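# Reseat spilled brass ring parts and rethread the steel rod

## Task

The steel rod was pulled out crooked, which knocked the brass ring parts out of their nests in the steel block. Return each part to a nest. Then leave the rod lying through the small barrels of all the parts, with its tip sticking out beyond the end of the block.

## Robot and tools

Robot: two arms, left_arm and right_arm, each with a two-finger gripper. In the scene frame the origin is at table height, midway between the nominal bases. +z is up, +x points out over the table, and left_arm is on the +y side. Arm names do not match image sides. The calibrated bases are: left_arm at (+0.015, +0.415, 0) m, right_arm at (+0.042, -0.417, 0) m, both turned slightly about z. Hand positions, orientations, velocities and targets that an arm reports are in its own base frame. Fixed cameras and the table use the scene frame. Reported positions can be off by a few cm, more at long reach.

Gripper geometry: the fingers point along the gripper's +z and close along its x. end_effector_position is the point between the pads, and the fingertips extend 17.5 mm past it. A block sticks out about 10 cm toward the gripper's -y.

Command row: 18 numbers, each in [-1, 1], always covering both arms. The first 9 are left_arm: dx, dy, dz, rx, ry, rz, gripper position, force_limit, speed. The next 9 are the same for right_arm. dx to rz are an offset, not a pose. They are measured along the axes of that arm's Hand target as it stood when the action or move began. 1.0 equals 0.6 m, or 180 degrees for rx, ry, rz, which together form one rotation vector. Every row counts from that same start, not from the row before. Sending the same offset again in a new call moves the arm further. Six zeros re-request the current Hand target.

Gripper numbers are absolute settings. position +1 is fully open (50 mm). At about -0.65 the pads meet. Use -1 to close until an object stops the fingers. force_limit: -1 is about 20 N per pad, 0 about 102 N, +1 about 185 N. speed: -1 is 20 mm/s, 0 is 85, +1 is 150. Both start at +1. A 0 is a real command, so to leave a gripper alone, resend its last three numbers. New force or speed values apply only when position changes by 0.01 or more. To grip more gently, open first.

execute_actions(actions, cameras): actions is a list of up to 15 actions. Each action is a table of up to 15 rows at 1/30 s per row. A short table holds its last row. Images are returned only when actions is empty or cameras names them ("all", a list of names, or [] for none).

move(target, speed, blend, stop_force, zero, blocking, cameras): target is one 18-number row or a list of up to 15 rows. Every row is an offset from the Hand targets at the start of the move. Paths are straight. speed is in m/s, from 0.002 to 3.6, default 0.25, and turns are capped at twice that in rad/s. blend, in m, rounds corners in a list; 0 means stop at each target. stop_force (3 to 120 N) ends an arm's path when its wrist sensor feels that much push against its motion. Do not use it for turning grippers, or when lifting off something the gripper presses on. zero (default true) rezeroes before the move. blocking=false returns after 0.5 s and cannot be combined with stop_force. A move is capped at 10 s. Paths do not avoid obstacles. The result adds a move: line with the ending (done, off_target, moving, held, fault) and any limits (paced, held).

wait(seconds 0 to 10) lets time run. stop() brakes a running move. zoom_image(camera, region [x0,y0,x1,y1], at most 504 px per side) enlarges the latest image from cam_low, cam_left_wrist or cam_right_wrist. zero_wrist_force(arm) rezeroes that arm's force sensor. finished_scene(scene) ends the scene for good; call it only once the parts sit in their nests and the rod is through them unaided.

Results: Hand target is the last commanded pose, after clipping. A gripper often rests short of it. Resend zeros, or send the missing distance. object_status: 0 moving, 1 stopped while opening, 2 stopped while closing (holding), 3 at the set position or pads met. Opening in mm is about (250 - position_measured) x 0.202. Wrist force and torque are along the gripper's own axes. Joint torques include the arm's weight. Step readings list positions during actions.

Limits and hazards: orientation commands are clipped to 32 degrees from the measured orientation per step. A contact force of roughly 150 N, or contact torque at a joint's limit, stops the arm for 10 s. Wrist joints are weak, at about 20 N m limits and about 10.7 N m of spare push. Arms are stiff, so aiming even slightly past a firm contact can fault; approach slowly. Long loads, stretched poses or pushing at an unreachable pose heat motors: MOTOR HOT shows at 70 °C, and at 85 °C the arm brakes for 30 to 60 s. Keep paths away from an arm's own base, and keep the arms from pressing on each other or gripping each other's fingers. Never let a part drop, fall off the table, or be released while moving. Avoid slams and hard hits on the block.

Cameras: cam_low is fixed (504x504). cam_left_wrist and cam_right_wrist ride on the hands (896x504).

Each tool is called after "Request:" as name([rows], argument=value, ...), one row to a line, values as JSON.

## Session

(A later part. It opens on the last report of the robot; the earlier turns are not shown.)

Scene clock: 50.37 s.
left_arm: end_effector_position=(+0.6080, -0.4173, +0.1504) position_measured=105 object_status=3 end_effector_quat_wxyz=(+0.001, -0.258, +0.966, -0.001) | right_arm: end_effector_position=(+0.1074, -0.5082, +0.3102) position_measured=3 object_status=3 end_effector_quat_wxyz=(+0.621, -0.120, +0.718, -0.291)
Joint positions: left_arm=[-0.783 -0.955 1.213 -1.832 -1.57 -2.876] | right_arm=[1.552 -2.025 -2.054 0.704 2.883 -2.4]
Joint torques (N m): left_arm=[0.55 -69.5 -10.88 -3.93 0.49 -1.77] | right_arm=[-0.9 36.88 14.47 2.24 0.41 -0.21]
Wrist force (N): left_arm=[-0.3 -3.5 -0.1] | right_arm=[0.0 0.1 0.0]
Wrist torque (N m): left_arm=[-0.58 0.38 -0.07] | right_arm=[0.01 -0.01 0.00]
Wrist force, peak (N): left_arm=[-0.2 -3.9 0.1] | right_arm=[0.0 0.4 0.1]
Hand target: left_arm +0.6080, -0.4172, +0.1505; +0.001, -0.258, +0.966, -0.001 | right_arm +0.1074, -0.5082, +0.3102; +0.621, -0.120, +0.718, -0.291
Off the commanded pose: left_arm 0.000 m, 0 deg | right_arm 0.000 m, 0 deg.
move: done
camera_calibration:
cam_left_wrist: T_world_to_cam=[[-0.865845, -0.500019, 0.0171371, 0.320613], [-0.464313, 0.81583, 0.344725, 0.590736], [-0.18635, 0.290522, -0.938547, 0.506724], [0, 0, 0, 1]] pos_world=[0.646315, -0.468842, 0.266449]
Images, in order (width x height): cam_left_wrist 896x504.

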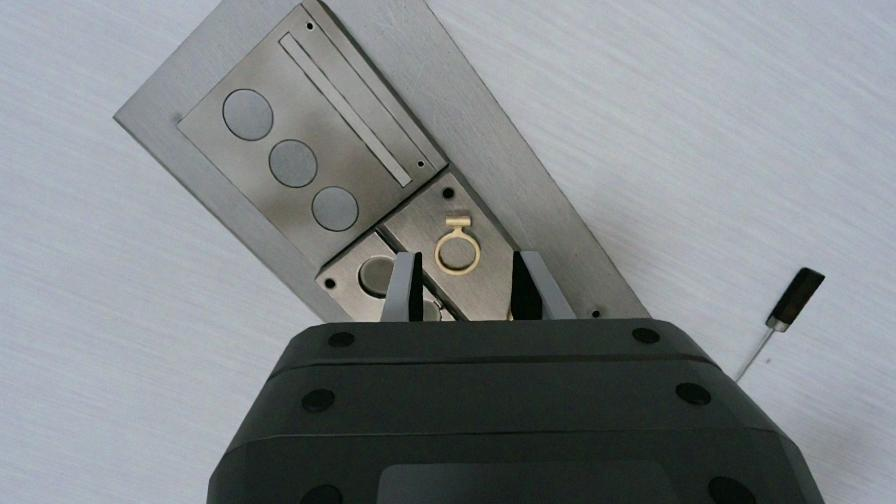

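Request:
move([
  [-0.0042,0.0025,0,0,0,0,0.32,-1,-0.5,0,0,0,0,0,0,1,1,1],
  [-0.0042,0.0025,0.048,0,0,0,0.32,-1,-0.5,0,0,0,0,0,0,1,1,1],
], speed=[0.1,0.03], stop_force=6, cameras=["cam_left_wrist"])

Request:
zoom_image(camera="cam_left_wrist", region=[360, 130, 580, 330])

Scene clock: 53.37 s.
left_arm: end_effector_position=(+0.6095, -0.4147, +0.1217) position_measured=105 object_status=3 end_effector_quat_wxyz=(+0.001, -0.258, +0.966, -0.001) | right_arm: end_effector_position=(+0.1074, -0.5082, +0.3102) position_measured=3 object_status=3 end_effector_quat_wxyz=(+0.621, -0.120, +0.718, -0.291)
Joint positions: left_arm=[-0.779 -0.935 1.256 -1.895 -1.57 -2.872] | right_arm=[1.552 -2.025 -2.054 0.704 2.883 -2.4]
Joint torques (N m): left_arm=[-5.07 -69.05 -36.11 -0.34 -0.69 -1.05] | right_arm=[0.04 37.64 14.97 2.21 0.33 -0.27]
Wrist force (N): left_arm=[0.0 -3.6 0.1] | right_arm=[0.2 0.2 -0.1]
Wrist torque (N m): left_arm=[-0.59 0.34 -0.06] | right_arm=[0.03 -0.03 0.00]
Wrist force, peak (N): left_arm=[0.8 -4.3 -0.1] | right_arm=[0.0 0.3 0.4]
Hand target: left_arm +0.6095, -0.4147, +0.1217; +0.001, -0.258, +0.966, -0.001 | right_arm +0.1074, -0.5082, +0.3102; +0.621, -0.120, +0.718, -0.291
Off the commanded pose: left_arm 0.000 m, 0 deg | right_arm 0.000 m, 0 deg.
move: done
camera_calibration:
cam_left_wrist: T_world_to_cam=[[-0.865683, -0.500299, 0.0171228, 0.323423], [-0.46461, 0.815723, 0.344577, 0.599465], [-0.186359, 0.290339, -0.938602, 0.479275], [0, 0, 0, 1]] pos_world=[0.647816, -0.466341, 0.237749]
Images, in order (width x height): cam_left_wrist 896x504.

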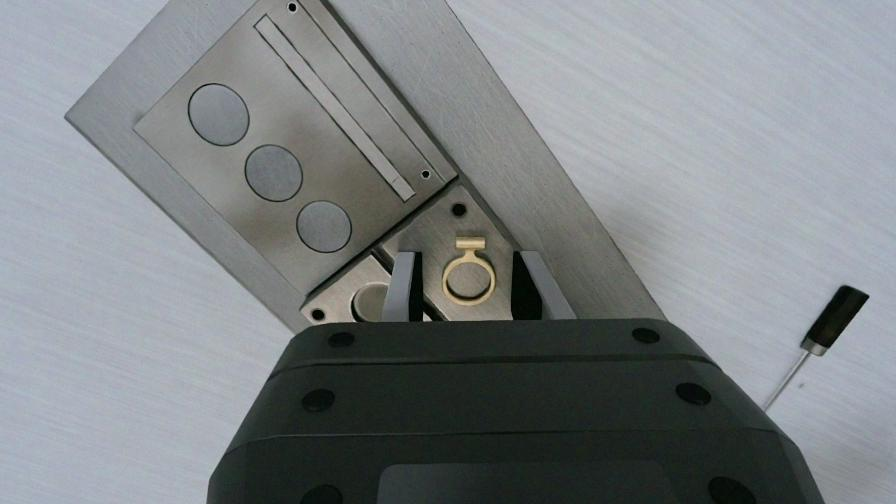

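Scaled by 2.291 from the camera's 896x504 image, which has a finer 1280x720 frame.

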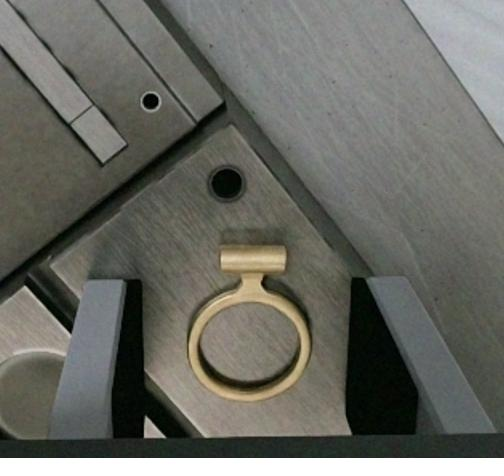

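Request:
move(target=[0,0,0,0,0,0,-1,-1,-0.8,0,0,0,0,0,0,1,1,1], cameras=["cam_left_wrist"])

Request:
move(target=[0,0,-0.03,0,0,0,-1,-1,-0.8,0,0,0,0,0,0,1,1,1], speed=0.05, cameras=["cam_left_wrist"])

Request:
zoom_image(camera="cam_left_wrist", region=[360, 130, 580, 330])

Scene clock: 54.37 s.
left_arm: end_effector_position=(+0.6095, -0.4147, +0.1217) position_measured=167 object_status=2 end_effector_quat_wxyz=(+0.001, -0.258, +0.966, -0.001) | right_arm: end_effector_position=(+0.1074, -0.5082, +0.3102) position_measured=3 object_status=3 end_effector_quat_wxyz=(+0.621, -0.120, +0.718, -0.291)
Joint positions: left_arm=[-0.779 -0.935 1.256 -1.895 -1.57 -2.872] | right_arm=[1.552 -2.025 -2.054 0.704 2.883 -2.4]
Joint torques (N m): left_arm=[-4.89 -68.81 -36.09 -0.52 -0.47 -0.28] | right_arm=[-0.17 37.81 14.76 2.26 0.37 -0.22]
Wrist force (N): left_arm=[-0.1 -3.4 0.1] | right_arm=[-0.1 -0.1 0.2]
Wrist torque (N m): left_arm=[-0.56 0.36 -0.05] | right_arm=[-0.02 0.01 0.00]
Wrist force, peak (N): left_arm=[-0.2 -3.8 0.3] | right_arm=[0.4 0.1 -0.1]
Hand target: left_arm +0.6095, -0.4147, +0.1217; +0.001, -0.258, +0.966, -0.001 | right_arm +0.1074, -0.5082, +0.3102; +0.621, -0.120, +0.718, -0.291
Off the commanded pose: left_arm 0.000 m, 0 deg | right_arm 0.000 m, 0 deg.
move: done
camera_calibration:
cam_left_wrist: T_world_to_cam=[[-0.865683, -0.500299, 0.0171228, 0.323423], [-0.46461, 0.815723, 0.344577, 0.599465], [-0.186359, 0.290339, -0.938602, 0.479275], [0, 0, 0, 1]] pos_world=[0.647816, -0.466341, 0.237749]
Images, in order (width x height): cam_left_wrist 896x504.

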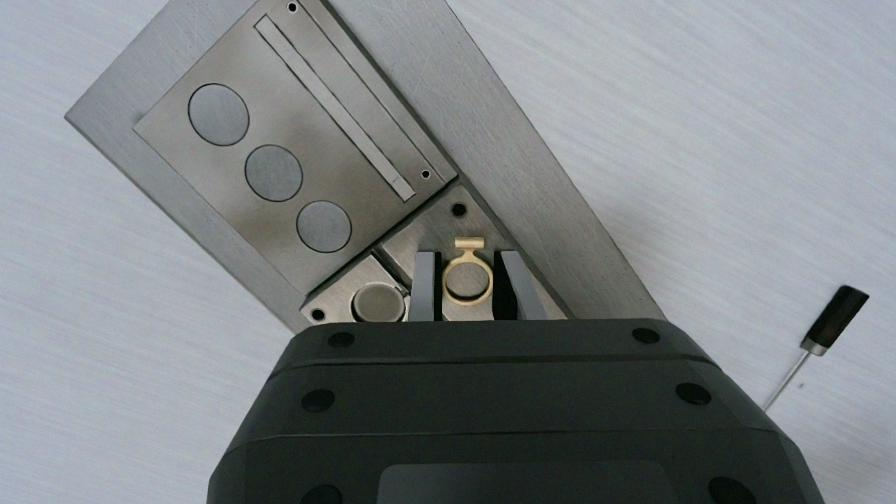

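Scene clock: 55.13 s.
left_arm: end_effector_position=(+0.6095, -0.4147, +0.1400) position_measured=167 object_status=2 end_effector_quat_wxyz=(+0.001, -0.258, +0.966, -0.001) | right_arm: end_effector_position=(+0.1074, -0.5082, +0.3102) position_measured=3 object_status=3 end_effector_quat_wxyz=(+0.621, -0.120, +0.718, -0.291)
Joint positions: left_arm=[-0.779 -0.948 1.23 -1.856 -1.57 -2.872] | right_arm=[1.552 -2.025 -2.054 0.704 2.883 -2.4]
Joint torques (N m): left_arm=[-6.19 -46.51 -11.23 -6 -0.1 -0.48] | right_arm=[0.89 38.19 14.64 2.3 0.38 -0.14]
Wrist force (N): left_arm=[-0.3 -3.7 0.1] | right_arm=[-0.4 0.0 -0.1]
Wrist torque (N m): left_arm=[-0.60 0.38 -0.06] | right_arm=[-0.01 0.07 0.00]
Wrist force, peak (N): left_arm=[-0.1 -3.8 0.1] | right_arm=[-0.4 0.1 0.2]
Hand target: left_arm +0.6095, -0.4147, +0.1397; +0.001, -0.258, +0.966, -0.001 | right_arm +0.1074, -0.5082, +0.3102; +0.621, -0.120, +0.718, -0.291
Off the commanded pose: left_arm 0.000 m, 0 deg | right_arm 0.000 m, 0 deg.
move: done
camera_calibration:
cam_left_wrist: T_world_to_cam=[[-0.865723, -0.500232, 0.017072, 0.323229], [-0.464616, 0.815835, 0.344303, 0.593203], [-0.186159, 0.290139, -0.938703, 0.496227], [0, 0, 0, 1]] pos_world=[0.647816, -0.466241, 0.25605]
Images, in order (width x height): cam_left_wrist 896x504.

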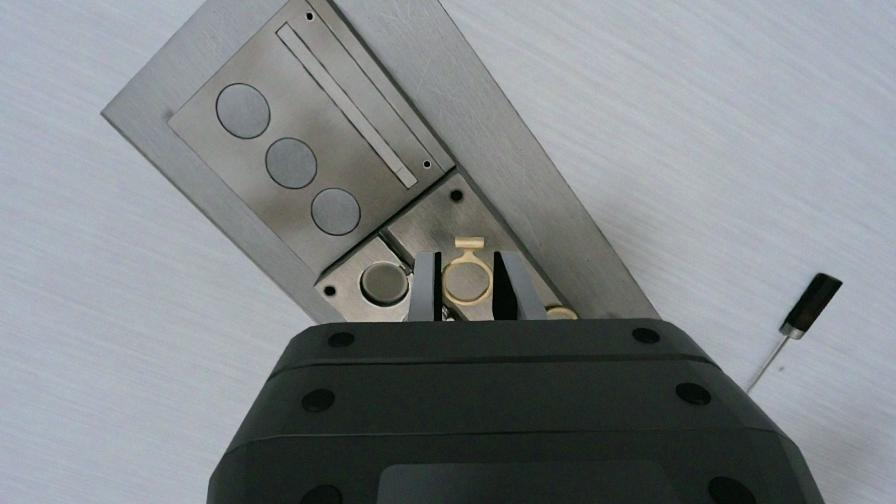

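Scaled by 2.291 from the camera's 896x504 image, which has a finer 1280x720 frame.

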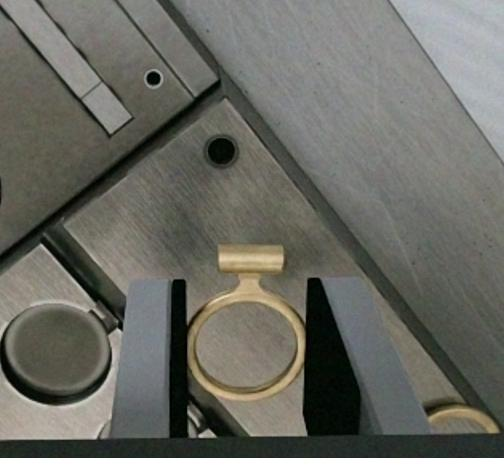

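Request:
move(target=[-0.0477,0.0147,0,0,0,0.2857,-1,-1,-0.8,0,0,0,0,0,0,1,1,1], speed=0.1, cameras=["cam_left_wrist"])

Request:
zoom_image(camera="cam_left_wrist", region=[380, 190, 560, 330])

Scene clock: 61.30 s.
left_arm: end_effector_position=(+0.6299, -0.3927, +0.1397) position_measured=167 object_status=2 end_effector_quat_wxyz=(+0.001, +0.187, +0.982, -0.001) | right_arm: end_effector_position=(+0.1074, -0.5082, +0.3102) position_measured=3 object_status=3 end_effector_quat_wxyz=(+0.621, -0.120, +0.718, -0.291)
Joint positions: left_arm=[-0.738 -0.936 1.209 -1.848 -1.57 -1.933] | right_arm=[1.552 -2.025 -2.054 0.704 2.883 -2.4]
Joint torques (N m): left_arm=[-1.48 -48.51 -32.72 -0.64 -0.81 -1.24] | right_arm=[-1.74 37.92 14.66 2.39 0.39 -0.18]
Wrist force (N): left_arm=[-0.2 -3.6 0.2] | right_arm=[0.0 0.0 0.2]
Wrist torque (N m): left_arm=[-0.59 0.37 -0.15] | right_arm=[-0.02 0.01 0.01]
Wrist force, peak (N): left_arm=[0.0 -3.9 0.1] | right_arm=[0.6 0.0 -0.1]
Hand target: left_arm +0.6299, -0.3928, +0.1397; +0.001, +0.187, +0.982, -0.001 | right_arm +0.1074, -0.5082, +0.3102; +0.621, -0.120, +0.718, -0.291
Off the commanded pose: left_arm 0.000 m, 0 deg | right_arm 0.000 m, 0 deg.
move: done
camera_calibration:
cam_left_wrist: T_world_to_cam=[[-0.930968, 0.364768, 0.0155456, 0.732915], [0.347222, 0.871418, 0.346508, 0.0949279], [0.112848, 0.327985, -0.937918, 0.319781], [0, 0, 0, 1]] pos_world=[0.613273, -0.45495, 0.255642]
Images, in order (width x height): cam_left_wrist 896x504.

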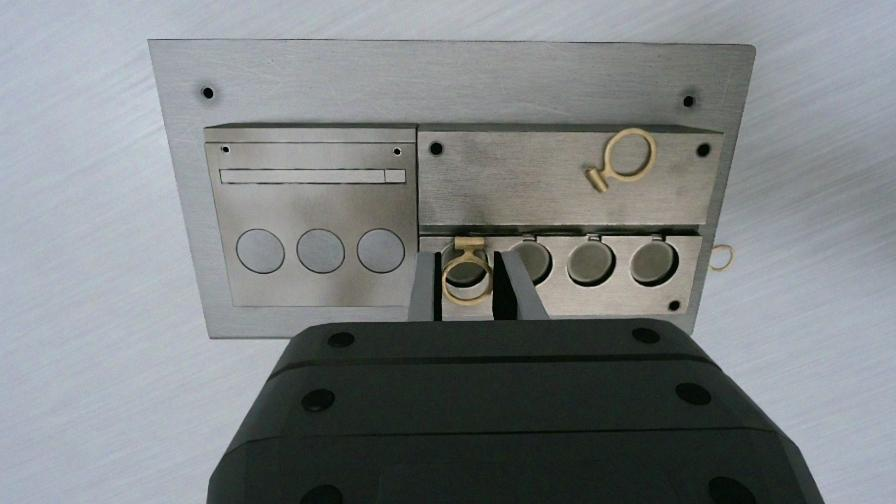

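Scaled by 2.800 from the camera's 896x504 image, which has a finer 1280x720 frame.

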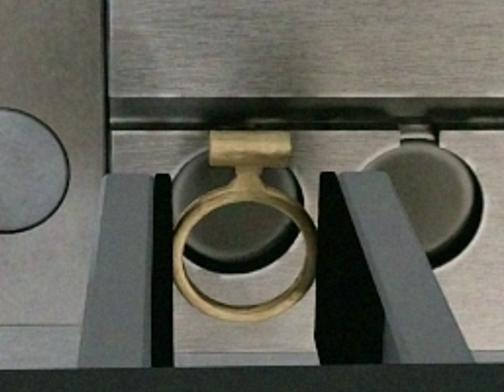

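Request:
move([
  [0,0.0038,0,0,0,0,-1,-1,-0.8,0,0,0,0,0,0,1,1,1],
  [0,0.0038,0.0285,0,0,0,-1,-1,-0.8,0,0,0,0,0,0,1,1,1],
], speed=0.03, stop_force=4, cameras=["cam_left_wrist"])

Request:
zoom_image(camera="cam_left_wrist", region=[380, 190, 560, 330])

Scene clock: 64.17 s.
left_arm: end_effector_position=(+0.6308, -0.3907, +0.1226) position_measured=167 object_status=2 end_effector_quat_wxyz=(+0.001, +0.187, +0.982, -0.001) | right_arm: end_effector_position=(+0.1074, -0.5082, +0.3102) position_measured=3 object_status=3 end_effector_quat_wxyz=(+0.621, -0.120, +0.718, -0.291)
Joint positions: left_arm=[-0.735 -0.924 1.236 -1.885 -1.57 -1.93] | right_arm=[1.552 -2.025 -2.054 0.704 2.883 -2.4]
Joint torques (N m): left_arm=[-6.06 -69.74 -35.84 -0.46 -0.76 -1.91] | right_arm=[0.61 36.75 15.44 2.32 0.37 -0.24]
Wrist force (N): left_arm=[0.0 -3.7 0.0] | right_arm=[0.0 0.1 -0.1]
Wrist torque (N m): left_arm=[-0.61 0.34 -0.14] | right_arm=[0.01 0.00 0.00]
Wrist force, peak (N): left_arm=[-0.1 -4.3 0.1] | right_arm=[-0.4 0.3 0.1]
Hand target: left_arm +0.6308, -0.3907, +0.1226; +0.001, +0.187, +0.982, -0.001 | right_arm +0.1074, -0.5082, +0.3102; +0.621, -0.120, +0.718, -0.291
Off the commanded pose: left_arm 0.000 m, 0 deg | right_arm 0.000 m, 0 deg.
move: done
camera_calibration:
cam_left_wrist: T_world_to_cam=[[-0.930933, 0.36486, 0.0155436, 0.733216], [0.347317, 0.871413, 0.346425, 0.0987913], [0.112852, 0.327897, -0.937949, 0.302962], [0, 0, 0, 1]] pos_world=[0.614073, -0.45295, 0.238542]
Images, in order (width x height): cam_left_wrist 896x504.

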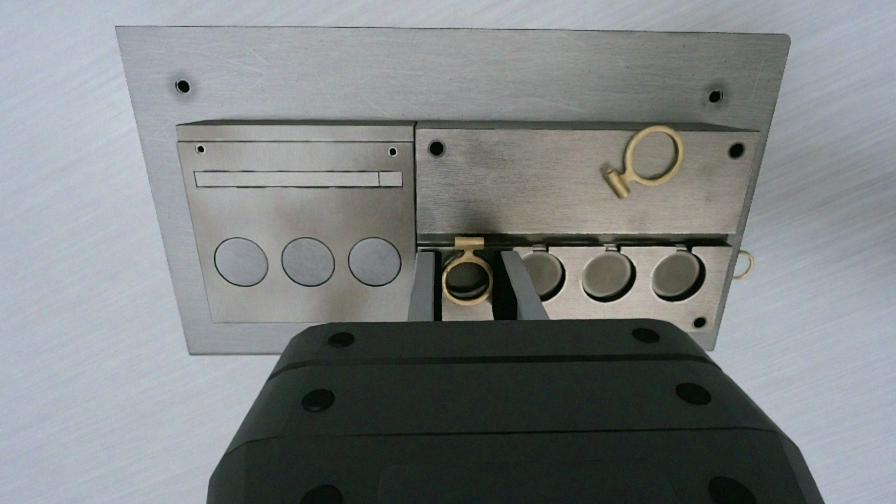

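Scaled by 2.800 from the camera's 896x504 image, which has a finer 1280x720 frame.

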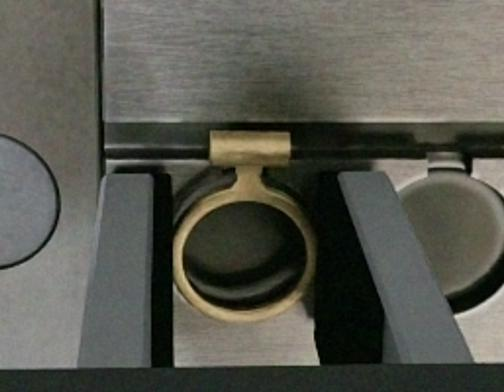

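Request:
move(target=[0,0,0.006,0,0,0,-1,-1,-0.8,0,0,0,0,0,0,1,1,1], speed=0.005, stop_force=3, cameras=["cam_left_wrist"])

Request:
zoom_image(camera="cam_left_wrist", region=[380, 190, 560, 330])

Scene clock: 66.53 s.
left_arm: end_effector_position=(+0.6308, -0.3907, +0.1207) position_measured=167 object_status=2 end_effector_quat_wxyz=(+0.001, +0.187, +0.982, -0.001) | right_arm: end_effector_position=(+0.1074, -0.5082, +0.3102) position_measured=3 object_status=3 end_effector_quat_wxyz=(+0.621, -0.120, +0.718, -0.291)
Joint positions: left_arm=[-0.735 -0.923 1.238 -1.89 -1.57 -1.93] | right_arm=[1.552 -2.025 -2.054 0.704 2.883 -2.4]
Joint torques (N m): left_arm=[-6.35 -63.12 -34.56 -0.67 -0.85 -1.81] | right_arm=[-0.23 36.68 14.4 2.31 0.48 -0.23]
Wrist force (N): left_arm=[1.6 -2.6 -4.4] | right_arm=[0.0 0.1 0.2]
Wrist torque (N m): left_arm=[-0.58 0.32 -0.16] | right_arm=[0.02 0.00 0.00]
Wrist force, peak (N): left_arm=[6.1 -2.1 -15.0] | right_arm=[0.1 0.5 -0.1]
Hand target: left_arm +0.6308, -0.3907, +0.1207; +0.001, +0.187, +0.982, -0.001 (not the last commanded pose) | right_arm +0.1074, -0.5082, +0.3102; +0.621, -0.120, +0.718, -0.291
Off the commanded pose: left_arm 0.002 m, 0 deg | right_arm 0.000 m, 0 deg.
move: contact (left_arm)
camera_calibration:
cam_left_wrist: T_world_to_cam=[[-0.930921, 0.364893, 0.0154559, 0.733275], [0.347319, 0.871412, 0.346424, 0.0994828], [0.112939, 0.327862, -0.937951, 0.301017], [0, 0, 0, 1]] pos_world=[0.614073, -0.452949, 0.236542]
Images, in order (width x height): cam_left_wrist 896x504.

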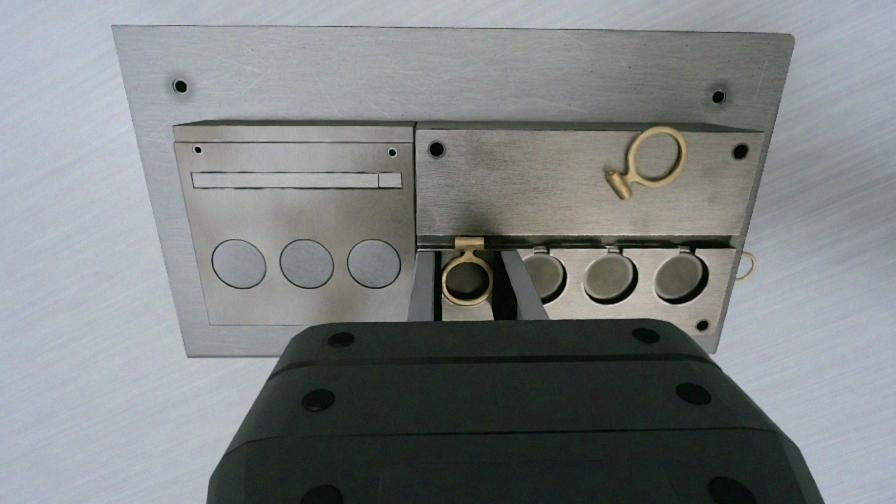

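Scaled by 2.800 from the camera's 896x504 image, which has a finer 1280x720 frame.

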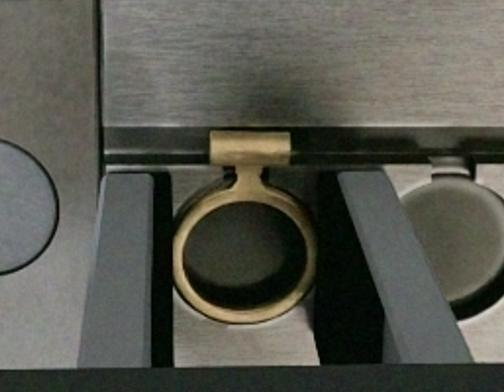

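Request:
move(target=[0,0,-0.0005,0,0,0,-0.02,-1,-1,0,0,0,0,0,0,1,1,1], speed=0.01, cameras=["cam_left_wrist"])

Request:
zoom_image(camera="cam_left_wrist", region=[380, 190, 560, 330])

Scene clock: 67.50 s.
left_arm: end_effector_position=(+0.6308, -0.3907, +0.1210) position_measured=155 object_status=3 end_effector_quat_wxyz=(+0.001, +0.187, +0.982, -0.001) | right_arm: end_effector_position=(+0.1074, -0.5082, +0.3102) position_measured=3 object_status=3 end_effector_quat_wxyz=(+0.621, -0.120, +0.718, -0.291)
Joint positions: left_arm=[-0.735 -0.923 1.238 -1.889 -1.57 -1.93] | right_arm=[1.552 -2.025 -2.054 0.704 2.883 -2.4]
Joint torques (N m): left_arm=[-5.93 -69.72 -35.89 -0.56 -0.79 -1.82] | right_arm=[-0.16 37.82 14.93 2.09 0.47 -0.17]
Wrist force (N): left_arm=[-0.2 -3.6 0.1] | right_arm=[0.0 0.1 -0.1]
Wrist torque (N m): left_arm=[-0.59 0.37 -0.14] | right_arm=[0.01 0.00 0.00]
Wrist force, peak (N): left_arm=[1.5 -3.8 -5.0] | right_arm=[-0.2 0.4 0.0]
Hand target: left_arm +0.6308, -0.3907, +0.1210; +0.001, +0.187, +0.982, -0.001 | right_arm +0.1074, -0.5082, +0.3102; +0.621, -0.120, +0.718, -0.291
Off the commanded pose: left_arm 0.000 m, 0 deg | right_arm 0.000 m, 0 deg.
move: done
camera_calibration:
cam_left_wrist: T_world_to_cam=[[-0.930921, 0.364893, 0.0154559, 0.733271], [0.347319, 0.871412, 0.346424, 0.0993789], [0.112939, 0.327862, -0.937951, 0.301298], [0, 0, 0, 1]] pos_world=[0.614073, -0.452949, 0.236842]
Images, in order (width x height): cam_left_wrist 896x504.

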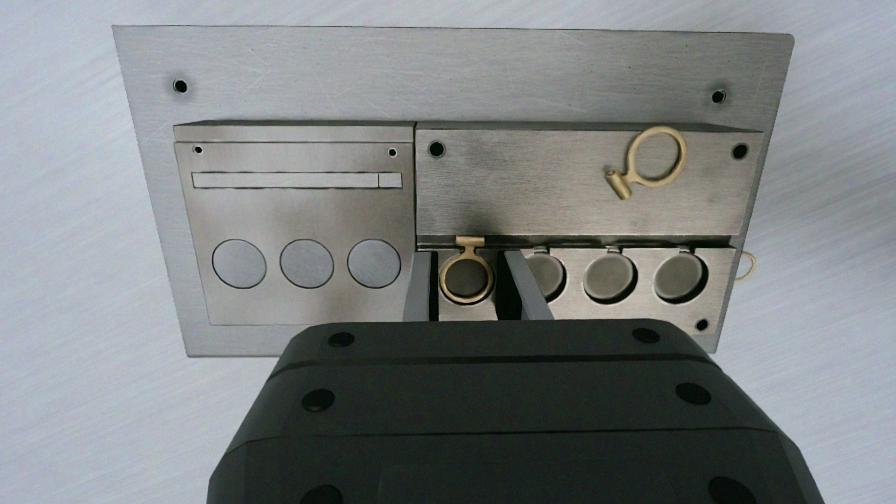

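Scaled by 2.800 from the camera's 896x504 image, which has a finer 1280x720 frame.

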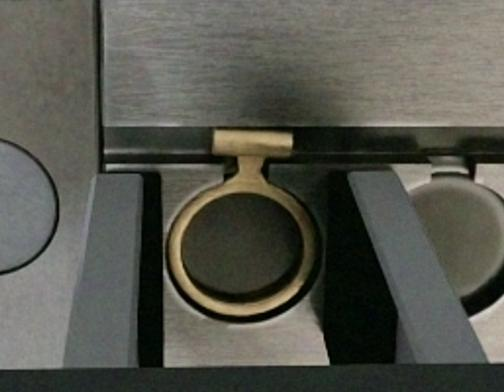

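Request:
move([
  [0,0,-0.03,0,0,0,-0.02,-1,-1,0,0,0,0,0,0,1,1,1],
  [0,0.06,-0.07,0,0,0,-0.02,-1,-1,0,0,0,0,0,0,1,1,1],
], speed=0.05, cameras=["cam_left_wrist"])

Request:
zoom_image(camera="cam_left_wrist", region=[400, 120, 560, 260])

Scene clock: 69.50 s.
left_arm: end_effector_position=(+0.6439, -0.3570, +0.1632) position_measured=155 object_status=3 end_effector_quat_wxyz=(+0.001, +0.187, +0.982, -0.001) | right_arm: end_effector_position=(+0.1074, -0.5082, +0.3102) position_measured=3 object_status=3 end_effector_quat_wxyz=(+0.621, -0.120, +0.718, -0.291)
Joint positions: left_arm=[-0.688 -0.965 1.197 -1.805 -1.57 -1.883] | right_arm=[1.552 -2.025 -2.054 0.704 2.883 -2.4]
Joint torques (N m): left_arm=[-6.13 -47.24 -25.58 -4.35 -1 -1.9] | right_arm=[-1.21 37.76 14.47 2.33 0.32 -0.09]
Wrist force (N): left_arm=[-0.2 -3.9 0.2] | right_arm=[0.0 0.0 -0.3]
Wrist torque (N m): left_arm=[-0.64 0.37 -0.14] | right_arm=[0.01 -0.01 0.00]
Wrist force, peak (N): left_arm=[-0.1 -4.8 0.5] | right_arm=[-0.3 0.2 -0.3]
Hand target: left_arm +0.6439, -0.3571, +0.1629; +0.001, +0.187, +0.982, -0.001 | right_arm +0.1074, -0.5082, +0.3102; +0.621, -0.120, +0.718, -0.291
Off the commanded pose: left_arm 0.000 m, 0 deg | right_arm 0.000 m, 0 deg.
move: done
camera_calibration:
cam_left_wrist: T_world_to_cam=[[-0.930861, 0.365049, 0.0153803, 0.732564], [0.347447, 0.871382, 0.346374, 0.0507296], [0.113041, 0.32777, -0.93797, 0.328348], [0, 0, 0, 1]] pos_world=[0.627172, -0.419249, 0.279142]
Images, in order (width x height): cam_left_wrist 896x504.

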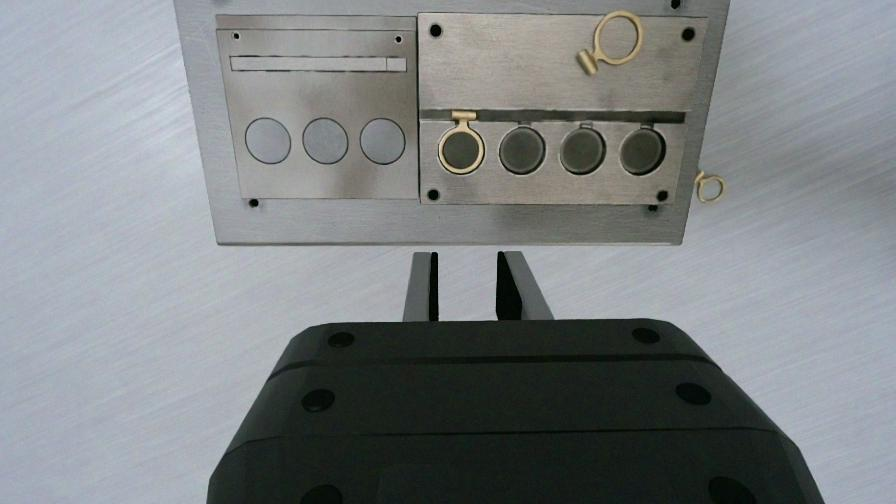

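Scaled by 3.150 from the camera's 896x504 image, which has a finer 1280x720 frame.

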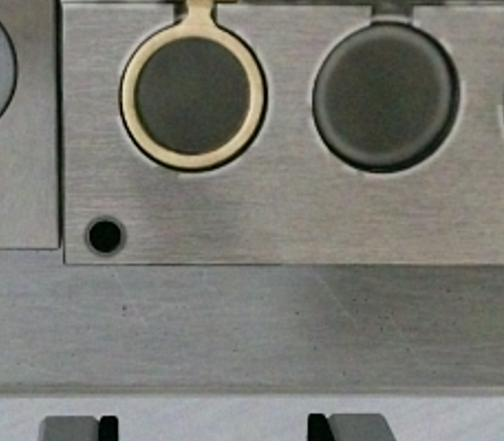

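Request:
zoom_image(camera="cam_left_wrist", region=[410, 80, 550, 190])

Request:
zoom_image(camera="cam_left_wrist", region=[550, 0, 750, 210])

Scaled by 3.600 from the camera's 896x504 image, which has a finer 1280x720 frame.

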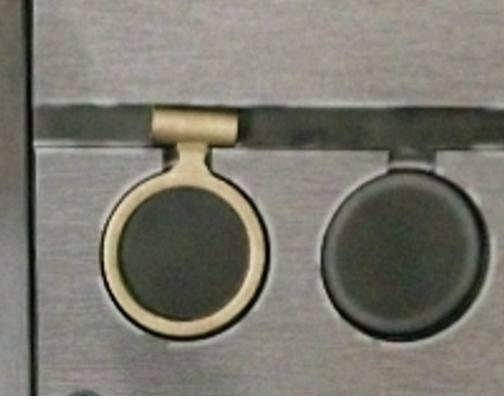

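Scaled by 2.400 from the camera's 896x504 image, which has a finer 1280x720 frame.

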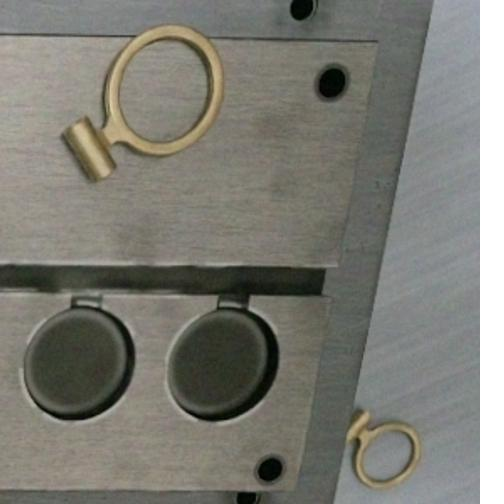

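Request:
move(target=[0.0903,-0.1265,0.0215,0,0,-0.698,0.32,-1,-0.5,0,0,0,0,0,0,1,1,1], speed=0.3, cameras=["cam_left_wrist"])

Request:
zoom_image(camera="cam_left_wrist", region=[360, 130, 580, 330])

Scene clock: 75.30 s.
left_arm: end_effector_position=(+0.5656, -0.4079, +0.1499) position_measured=105 object_status=3 end_effector_quat_wxyz=(+0.000, +0.788, -0.615, +0.002) | right_arm: end_effector_position=(+0.1074, -0.5082, +0.3102) position_measured=3 object_status=3 end_effector_quat_wxyz=(+0.621, -0.120, +0.718, -0.291)
Joint positions: left_arm=[-0.817 -1.05 1.368 -1.891 -1.57 -4.205] | right_arm=[1.552 -2.025 -2.054 0.704 2.883 -2.4]
Joint torques (N m): left_arm=[6.98 -51.18 -33.69 -3.05 1.18 -1.89] | right_arm=[0.62 37.48 14.36 2.36 0.3 -0.37]
Wrist force (N): left_arm=[-0.3 -3.7 0.0] | right_arm=[0.1 0.3 -0.3]
Wrist torque (N m): left_arm=[-0.61 0.39 -0.05] | right_arm=[0.03 -0.01 0.00]
Wrist force, peak (N): left_arm=[-0.4 -3.9 0.1] | right_arm=[0.2 -0.3 -0.5]
Hand target: left_arm +0.5657, -0.4079, +0.1499; +0.000, +0.789, -0.615, +0.001 | right_arm +0.1074, -0.5082, +0.3102; +0.621, -0.120, +0.718, -0.291
Off the commanded pose: left_arm 0.000 m, 0 deg | right_arm 0.000 m, 0 deg.
move: done
camera_calibration:
cam_left_wrist: T_world_to_cam=[[0.245494, -0.969178, 0.0206668, -0.531862], [-0.911563, -0.223542, 0.345082, 0.392628], [-0.329826, -0.103555, -0.938345, 0.415995], [0, 0, 0, 1]] pos_world=[0.62568, -0.384622, 0.26585]
Images, in order (width x height): cam_left_wrist 896x504.

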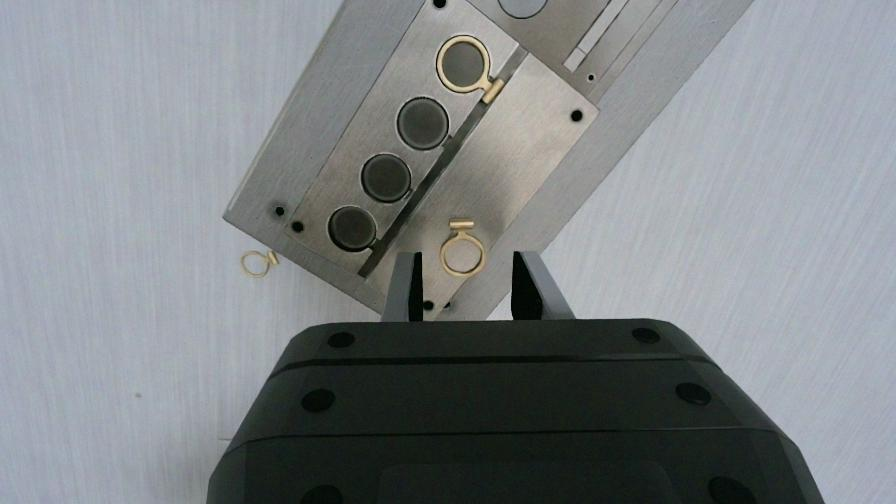

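Scaled by 2.291 from the camera's 896x504 image, which has a finer 1280x720 frame.

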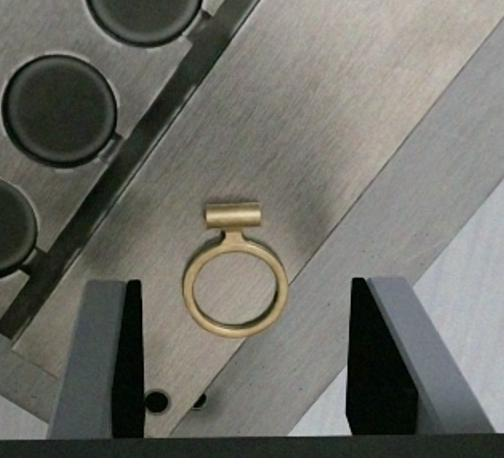

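Request:
move([
  [-0.001,0.003,0,0,0,0,0.32,-1,-0.5,0,0,0,0,0,0,1,1,1],
  [-0.001,0.003,0.0467,0,0,0,0.32,-1,-0.5,0,0,0,0,0,0,1,1,1],
], speed=[0.1,0.03], stop_force=6)

Request:
move(target=[0,0,0,0,0,0,-1,-1,-0.8,0,0,0,0,0,0,1,1,1])

Request:
move(target=[0,0,-0.03,0,0,0,-1,-1,-0.8,0,0,0,0,0,0,1,1,1], speed=0.05, cameras=["cam_left_wrist"])

Request:
zoom_image(camera="cam_left_wrist", region=[360, 130, 580, 330])

Scene clock: 78.10 s.
left_arm: end_effector_position=(+0.5638, -0.4078, +0.1219) position_measured=105 object_status=3 end_effector_quat_wxyz=(+0.000, +0.789, -0.615, +0.001) | right_arm: end_effector_position=(+0.1074, -0.5082, +0.3102) position_measured=3 object_status=3 end_effector_quat_wxyz=(+0.621, -0.120, +0.718, -0.291)
Joint positions: left_arm=[-0.819 -1.031 1.413 -1.956 -1.57 -4.207] | right_arm=[1.552 -2.025 -2.054 0.704 2.883 -2.4]
Joint torques (N m): left_arm=[5.83 -64.79 -35.18 -0.41 -0.76 1.88] | right_arm=[-0.69 36.94 14.44 2.55 0.57 -0.23]
Wrist force (N): left_arm=[-0.5 -3.6 0.1] | right_arm=[-0.2 0.0 0.1]
Wrist torque (N m): left_arm=[-0.60 0.40 -0.06] | right_arm=[-0.01 0.03 0.00]
Wrist force, peak (N): left_arm=[0.2 -4.2 0.1] | right_arm=[-0.2 0.3 0.3]
Hand target: left_arm +0.5638, -0.4078, +0.1219; +0.000, +0.789, -0.615, +0.001 | right_arm +0.1074, -0.5082, +0.3102; +0.621, -0.120, +0.718, -0.291
Off the commanded pose: left_arm 0.000 m, 0 deg | right_arm 0.000 m, 0 deg.
move: done

Scene clock: 78.90 s.
left_arm: end_effector_position=(+0.5639, -0.4078, +0.1221) position_measured=199 object_status=2 end_effector_quat_wxyz=(+0.000, +0.789, -0.615, +0.002) | right_arm: end_effector_position=(+0.1074, -0.5082, +0.3102) position_measured=3 object_status=3 end_effector_quat_wxyz=(+0.621, -0.120, +0.718, -0.291)
Joint positions: left_arm=[-0.819 -1.031 1.413 -1.956 -1.57 -4.207] | right_arm=[1.552 -2.025 -2.054 0.704 2.883 -2.4]
Joint torques (N m): left_arm=[6 -32.04 -12.51 -0.45 2.19 1.81] | right_arm=[-0.09 38.35 14.56 2.59 0.49 -0.15]
Wrist force (N): left_arm=[4.1 4.2 -26.1] | right_arm=[0.2 0.4 -0.2]
Wrist torque (N m): left_arm=[-0.30 0.34 -0.10] | right_arm=[0.06 -0.03 0.00]
Wrist force, peak (N): left_arm=[4.3 4.0 -26.2] | right_arm=[0.2 0.4 -0.2]
Hand target: left_arm +0.5638, -0.4078, +0.1219; +0.000, +0.789, -0.615, +0.001 | right_arm +0.1074, -0.5082, +0.3102; +0.621, -0.120, +0.718, -0.291
Off the commanded pose: left_arm 0.000 m, 0 deg | right_arm 0.000 m, 0 deg.
move: done

Scene clock: 79.67 s.
left_arm: end_effector_position=(+0.5639, -0.4078, +0.1402) position_measured=199 object_status=2 end_effector_quat_wxyz=(+0.000, +0.789, -0.615, +0.002) | right_arm: end_effector_position=(+0.1074, -0.5082, +0.3102) position_measured=3 object_status=3 end_effector_quat_wxyz=(+0.621, -0.120, +0.718, -0.291)
Joint positions: left_arm=[-0.819 -1.046 1.388 -1.916 -1.57 -4.207] | right_arm=[1.552 -2.025 -2.054 0.704 2.883 -2.4]
Joint torques (N m): left_arm=[2.74 -41.13 -10.31 -5.97 -0.83 0.86] | right_arm=[0.07 38.65 15.02 2.49 0.42 -0.19]
Wrist force (N): left_arm=[-0.3 -3.6 0.2] | right_arm=[0.1 0.1 -0.1]
Wrist torque (N m): left_arm=[-0.60 0.37 -0.05] | right_arm=[0.01 -0.02 0.00]
Wrist force, peak (N): left_arm=[4.3 4.2 -26.0] | right_arm=[-0.2 0.2 0.4]
Hand target: left_arm +0.5638, -0.4077, +0.1399; +0.000, +0.789, -0.615, +0.001 | right_arm +0.1074, -0.5082, +0.3102; +0.621, -0.120, +0.718, -0.291
Off the commanded pose: left_arm 0.000 m, 0 deg | right_arm 0.000 m, 0 deg.
move: done
camera_calibration:
cam_left_wrist: T_world_to_cam=[[0.245871, -0.969078, 0.0208836, -0.531373], [-0.91153, -0.223836, 0.344979, 0.394249], [-0.329637, -0.103856, -0.938378, 0.406085], [0, 0, 0, 1]] pos_world=[0.62388, -0.38452, 0.25615]
Images, in order (width x height): cam_left_wrist 896x504.

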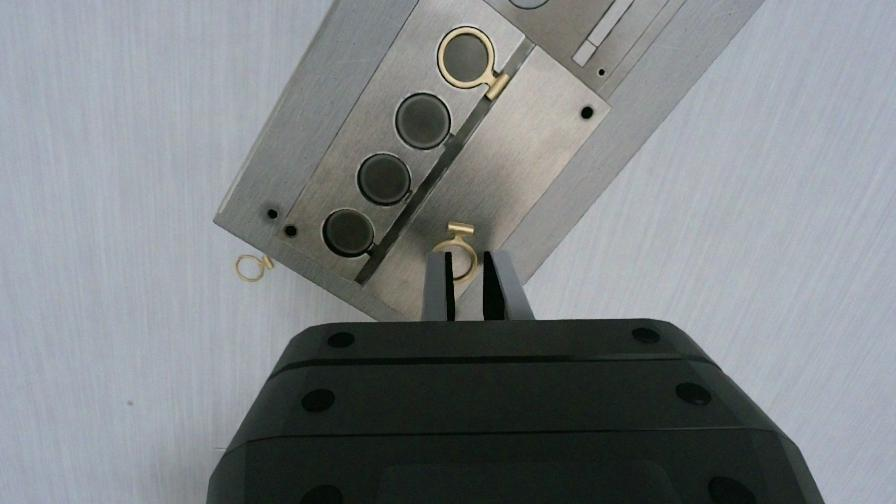

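Scaled by 2.291 from the camera's 896x504 image, which has a finer 1280x720 frame.

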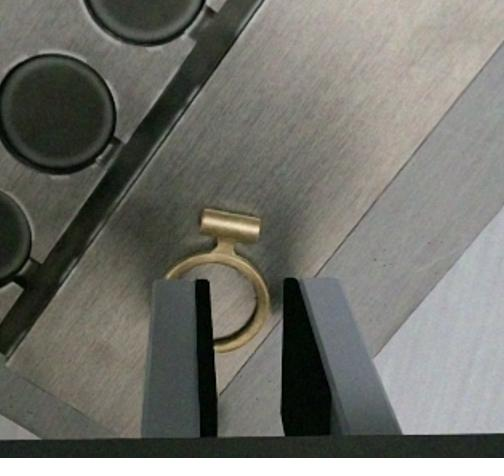

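Request:
move(target=[-0.0063,0.0027,0,0,0,0.053,0.32,-1,-0.5,0,0,0,0,0,0,1,1,1], speed=0.1, cameras=["cam_left_wrist"])

Request:
zoom_image(camera="cam_left_wrist", region=[360, 130, 580, 330])

Scene clock: 81.67 s.
left_arm: end_effector_position=(+0.5613, -0.4044, +0.1399) position_measured=105 object_status=3 end_effector_quat_wxyz=(+0.000, +0.735, -0.678, +0.001) | right_arm: end_effector_position=(+0.1074, -0.5082, +0.3102) position_measured=3 object_status=3 end_effector_quat_wxyz=(+0.621, -0.120, +0.718, -0.291)
Joint positions: left_arm=[-0.819 -1.055 1.402 -1.921 -1.57 -4.04] | right_arm=[1.552 -2.025 -2.054 0.704 2.883 -2.4]
Joint torques (N m): left_arm=[6.41 -55.6 -21.87 -5.18 -0.41 -1.86] | right_arm=[-0.64 38.48 14.89 2.46 0.39 -0.18]
Wrist force (N): left_arm=[-0.2 -3.5 0.0] | right_arm=[-0.1 0.1 -0.1]
Wrist torque (N m): left_arm=[-0.59 0.36 -0.12] | right_arm=[0.01 0.02 0.01]
Wrist force, peak (N): left_arm=[-0.4 -3.8 0.3] | right_arm=[0.1 0.1 -0.4]
Hand target: left_arm +0.5613, -0.4045, +0.1399; +0.000, +0.735, -0.678, +0.001 | right_arm +0.1074, -0.5082, +0.3102; +0.621, -0.120, +0.718, -0.291
Off the commanded pose: left_arm 0.000 m, 0 deg | right_arm 0.000 m, 0 deg.
move: done
camera_calibration:
cam_left_wrist: T_world_to_cam=[[0.0818524, -0.996439, 0.0202346, -0.446411], [-0.936087, -0.0698939, 0.344754, 0.468782], [-0.342112, -0.0471603, -0.938475, 0.435208], [0, 0, 0, 1]] pos_world=[0.62425, -0.391532, 0.255851]
Images, in order (width x height): cam_left_wrist 896x504.

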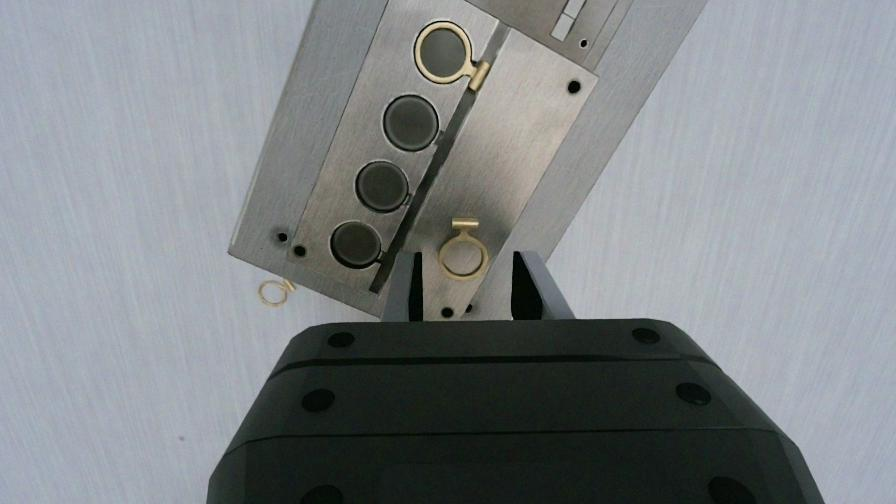

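Scaled by 2.291 from the camera's 896x504 image, which has a finer 1280x720 frame.

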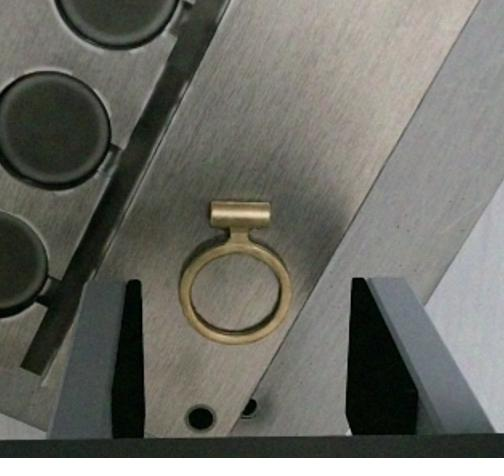

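Request:
move([
  [-0.0015,0,0,0,0,0.004,0.32,-1,-0.5,0,0,0,0,0,0,1,1,1],
  [-0.0015,0,0.0325,0,0,0.004,0.32,-1,-0.5,0,0,0,0,0,0,1,1,1],
], speed=[0.1,0.02], stop_force=4, cameras=["cam_left_wrist"])

Request:
zoom_image(camera="cam_left_wrist", region=[360, 130, 580, 330])

Scene clock: 84.20 s.
left_arm: end_effector_position=(+0.5613, -0.4036, +0.1204) position_measured=105 object_status=3 end_effector_quat_wxyz=(+0.000, +0.730, -0.683, +0.001) | right_arm: end_effector_position=(+0.1074, -0.5082, +0.3102) position_measured=3 object_status=3 end_effector_quat_wxyz=(+0.621, -0.120, +0.718, -0.291)
Joint positions: left_arm=[-0.818 -1.039 1.431 -1.965 -1.57 -4.026] | right_arm=[1.552 -2.025 -2.054 0.704 2.883 -2.4]
Joint torques (N m): left_arm=[-4.13 -50.16 -32.63 -0.8 -0.87 0.15] | right_arm=[-0.72 38.06 14.55 2.42 0.44 -0.25]
Wrist force (N): left_arm=[-3.6 1.3 -10.2] | right_arm=[0.0 0.1 -0.3]
Wrist torque (N m): left_arm=[-0.39 0.45 -0.10] | right_arm=[0.01 -0.01 0.01]
Wrist force, peak (N): left_arm=[-4.3 2.2 -16.1] | right_arm=[-0.5 0.2 -0.2]
Hand target: left_arm +0.5613, -0.4036, +0.1204; +0.000, +0.730, -0.683, +0.001 | right_arm +0.1074, -0.5082, +0.3102; +0.621, -0.120, +0.718, -0.291
Off the commanded pose: left_arm 0.000 m, 0 deg | right_arm 0.000 m, 0 deg.
move: contact (left_arm)
camera_calibration:
cam_left_wrist: T_world_to_cam=[[0.0693628, -0.997387, 0.0201883, -0.438532], [-0.936864, -0.0581742, 0.344821, 0.480748], [-0.342746, -0.0428315, -0.938451, 0.419062], [0, 0, 0, 1]] pos_world=[0.624445, -0.39147, 0.23635]
Images, in order (width x height): cam_left_wrist 896x504.

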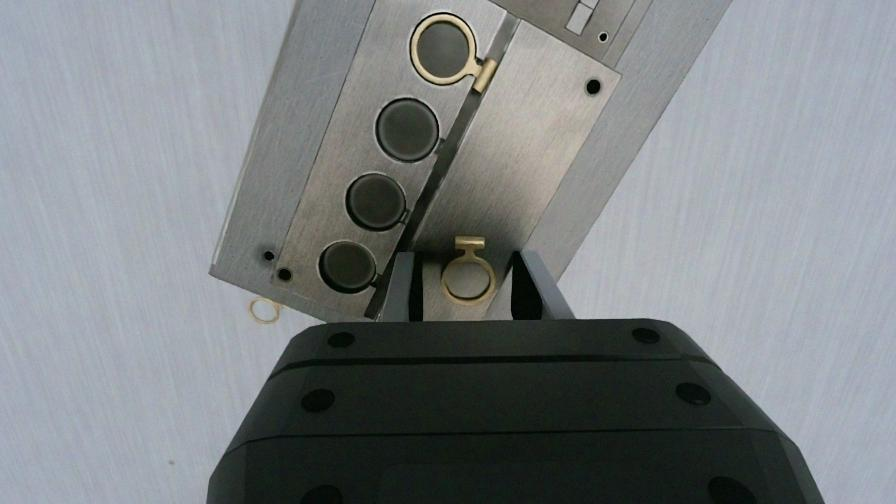

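Scaled by 2.291 from the camera's 896x504 image, which has a finer 1280x720 frame.

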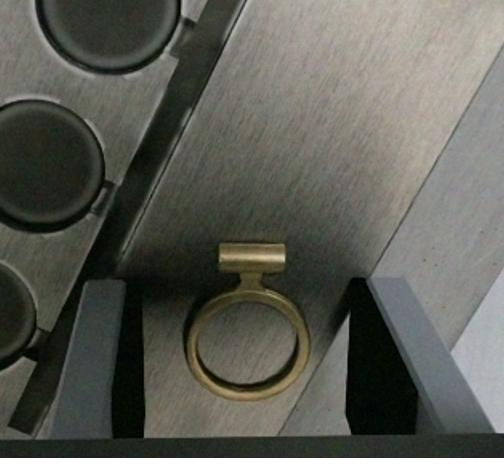

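Request:
move(target=[0,0,-0.0012,0,0,0,0.32,-1,-0.5,0,0,0,0,0,0,1,1,1], speed=0.02)

Request:
move(target=[0,0,0,0,0,0,-1,-1,-0.8,0,0,0,0,0,0,1,1,1])

Request:
move(target=[0,0,-0.033,0,0,0,-1,-1,-0.8,0,0,0,0,0,0,1,1,1], speed=0.05, cameras=["cam_left_wrist"])

Request:
zoom_image(camera="cam_left_wrist", region=[360, 130, 580, 330])

Scene clock: 85.43 s.
left_arm: end_effector_position=(+0.5613, -0.4036, +0.1211) position_measured=105 object_status=3 end_effector_quat_wxyz=(+0.000, +0.730, -0.683, +0.001) | right_arm: end_effector_position=(+0.1074, -0.5082, +0.3102) position_measured=3 object_status=3 end_effector_quat_wxyz=(+0.621, -0.120, +0.718, -0.291)
Joint positions: left_arm=[-0.818 -1.04 1.43 -1.964 -1.57 -4.026] | right_arm=[1.552 -2.025 -2.054 0.704 2.883 -2.4]
Joint torques (N m): left_arm=[-3.82 -64.44 -34.48 -0.78 -0.92 0.14] | right_arm=[-0.79 37.65 14.14 2.52 0.43 -0.35]
Wrist force (N): left_arm=[-0.3 -3.5 0.0] | right_arm=[-0.1 0.0 0.0]
Wrist torque (N m): left_arm=[-0.58 0.37 -0.13] | right_arm=[-0.01 0.02 0.00]
Wrist force, peak (N): left_arm=[-3.8 1.1 -10.2] | right_arm=[0.1 0.3 -0.2]
Hand target: left_arm +0.5613, -0.4036, +0.1211; +0.000, +0.730, -0.683, +0.001 | right_arm +0.1074, -0.5082, +0.3102; +0.621, -0.120, +0.718, -0.291
Off the commanded pose: left_arm 0.000 m, 0 deg | right_arm 0.000 m, 0 deg.
move: done

Scene clock: 86.03 s.
left_arm: end_effector_position=(+0.5613, -0.4036, +0.1211) position_measured=167 object_status=2 end_effector_quat_wxyz=(+0.000, +0.730, -0.683, +0.001) | right_arm: end_effector_position=(+0.1074, -0.5082, +0.3102) position_measured=3 object_status=3 end_effector_quat_wxyz=(+0.621, -0.120, +0.718, -0.291)
Joint positions: left_arm=[-0.818 -1.04 1.43 -1.964 -1.57 -4.026] | right_arm=[1.552 -2.025 -2.054 0.704 2.883 -2.4]
Joint torques (N m): left_arm=[-3.45 -63.97 -31.94 -2.16 -0.92 0.04] | right_arm=[-1.38 37.36 13.66 2.49 0.61 -0.29]
Wrist force (N): left_arm=[-0.4 -3.6 0.0] | right_arm=[0.1 0.1 -0.1]
Wrist torque (N m): left_arm=[-0.60 0.39 -0.13] | right_arm=[0.02 -0.02 0.00]
Wrist force, peak (N): left_arm=[-0.3 -3.7 0.1] | right_arm=[-0.1 -0.1 -0.4]
Hand target: left_arm +0.5613, -0.4036, +0.1211; +0.000, +0.730, -0.683, +0.001 | right_arm +0.1074, -0.5082, +0.3102; +0.621, -0.120, +0.718, -0.291
Off the commanded pose: left_arm 0.000 m, 0 deg | right_arm 0.000 m, 0 deg.
move: done

Scene clock: 86.80 s.
left_arm: end_effector_position=(+0.5613, -0.4036, +0.1413) position_measured=167 object_status=2 end_effector_quat_wxyz=(+0.000, +0.730, -0.683, +0.002) | right_arm: end_effector_position=(+0.1074, -0.5082, +0.3102) position_measured=3 object_status=3 end_effector_quat_wxyz=(+0.621, -0.120, +0.718, -0.291)
Joint positions: left_arm=[-0.818 -1.057 1.403 -1.919 -1.57 -4.026] | right_arm=[1.552 -2.025 -2.054 0.704 2.883 -2.4]
Joint torques (N m): left_arm=[-5.13 -41.45 -10.08 -5.96 -0.71 -0.92] | right_arm=[0.53 37.91 14.43 2.4 0.52 -0.25]
Wrist force (N): left_arm=[-0.2 -3.7 0.0] | right_arm=[-0.2 0.1 0.0]
Wrist torque (N m): left_arm=[-0.62 0.36 -0.13] | right_arm=[0.01 0.03 0.00]
Wrist force, peak (N): left_arm=[-0.3 -3.6 0.7] | right_arm=[-0.4 0.0 0.0]
Hand target: left_arm +0.5612, -0.4036, +0.1409; +0.000, +0.730, -0.683, +0.001 | right_arm +0.1074, -0.5082, +0.3102; +0.621, -0.120, +0.718, -0.291
Off the commanded pose: left_arm 0.000 m, 0 deg | right_arm 0.000 m, 0 deg.
move: done
camera_calibration:
cam_left_wrist: T_world_to_cam=[[0.0693333, -0.997384, 0.0204322, -0.438997], [-0.936976, -0.0580759, 0.344534, 0.473723], [-0.342446, -0.0430321, -0.938551, 0.438437], [0, 0, 0, 1]] pos_world=[0.624445, -0.39147, 0.257251]
Images, in order (width x height): cam_left_wrist 896x504.

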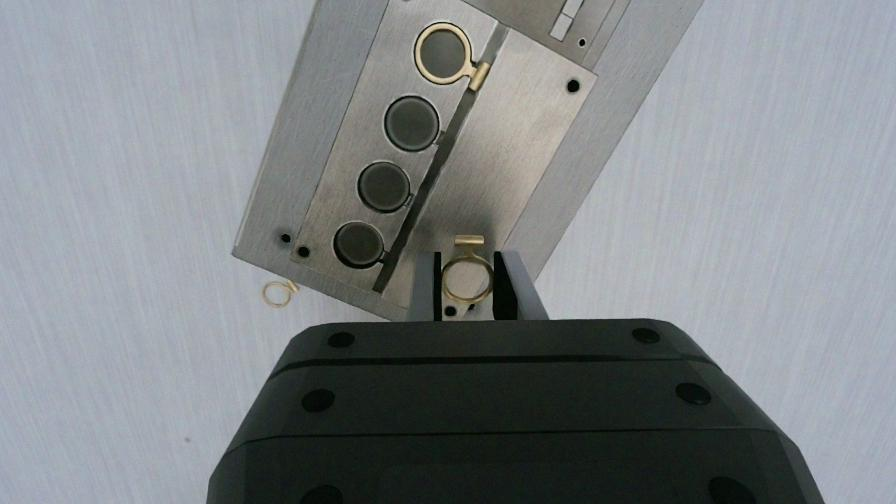

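Scaled by 2.291 from the camera's 896x504 image, which has a finer 1280x720 frame.

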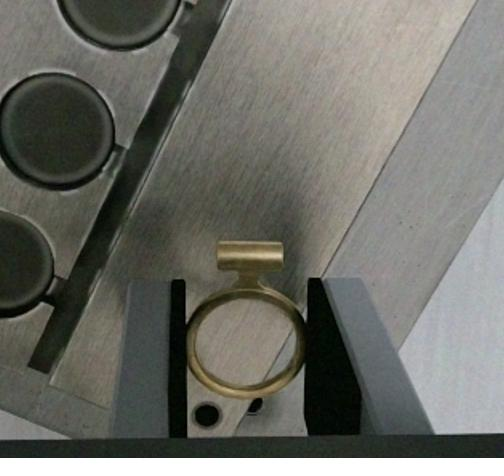

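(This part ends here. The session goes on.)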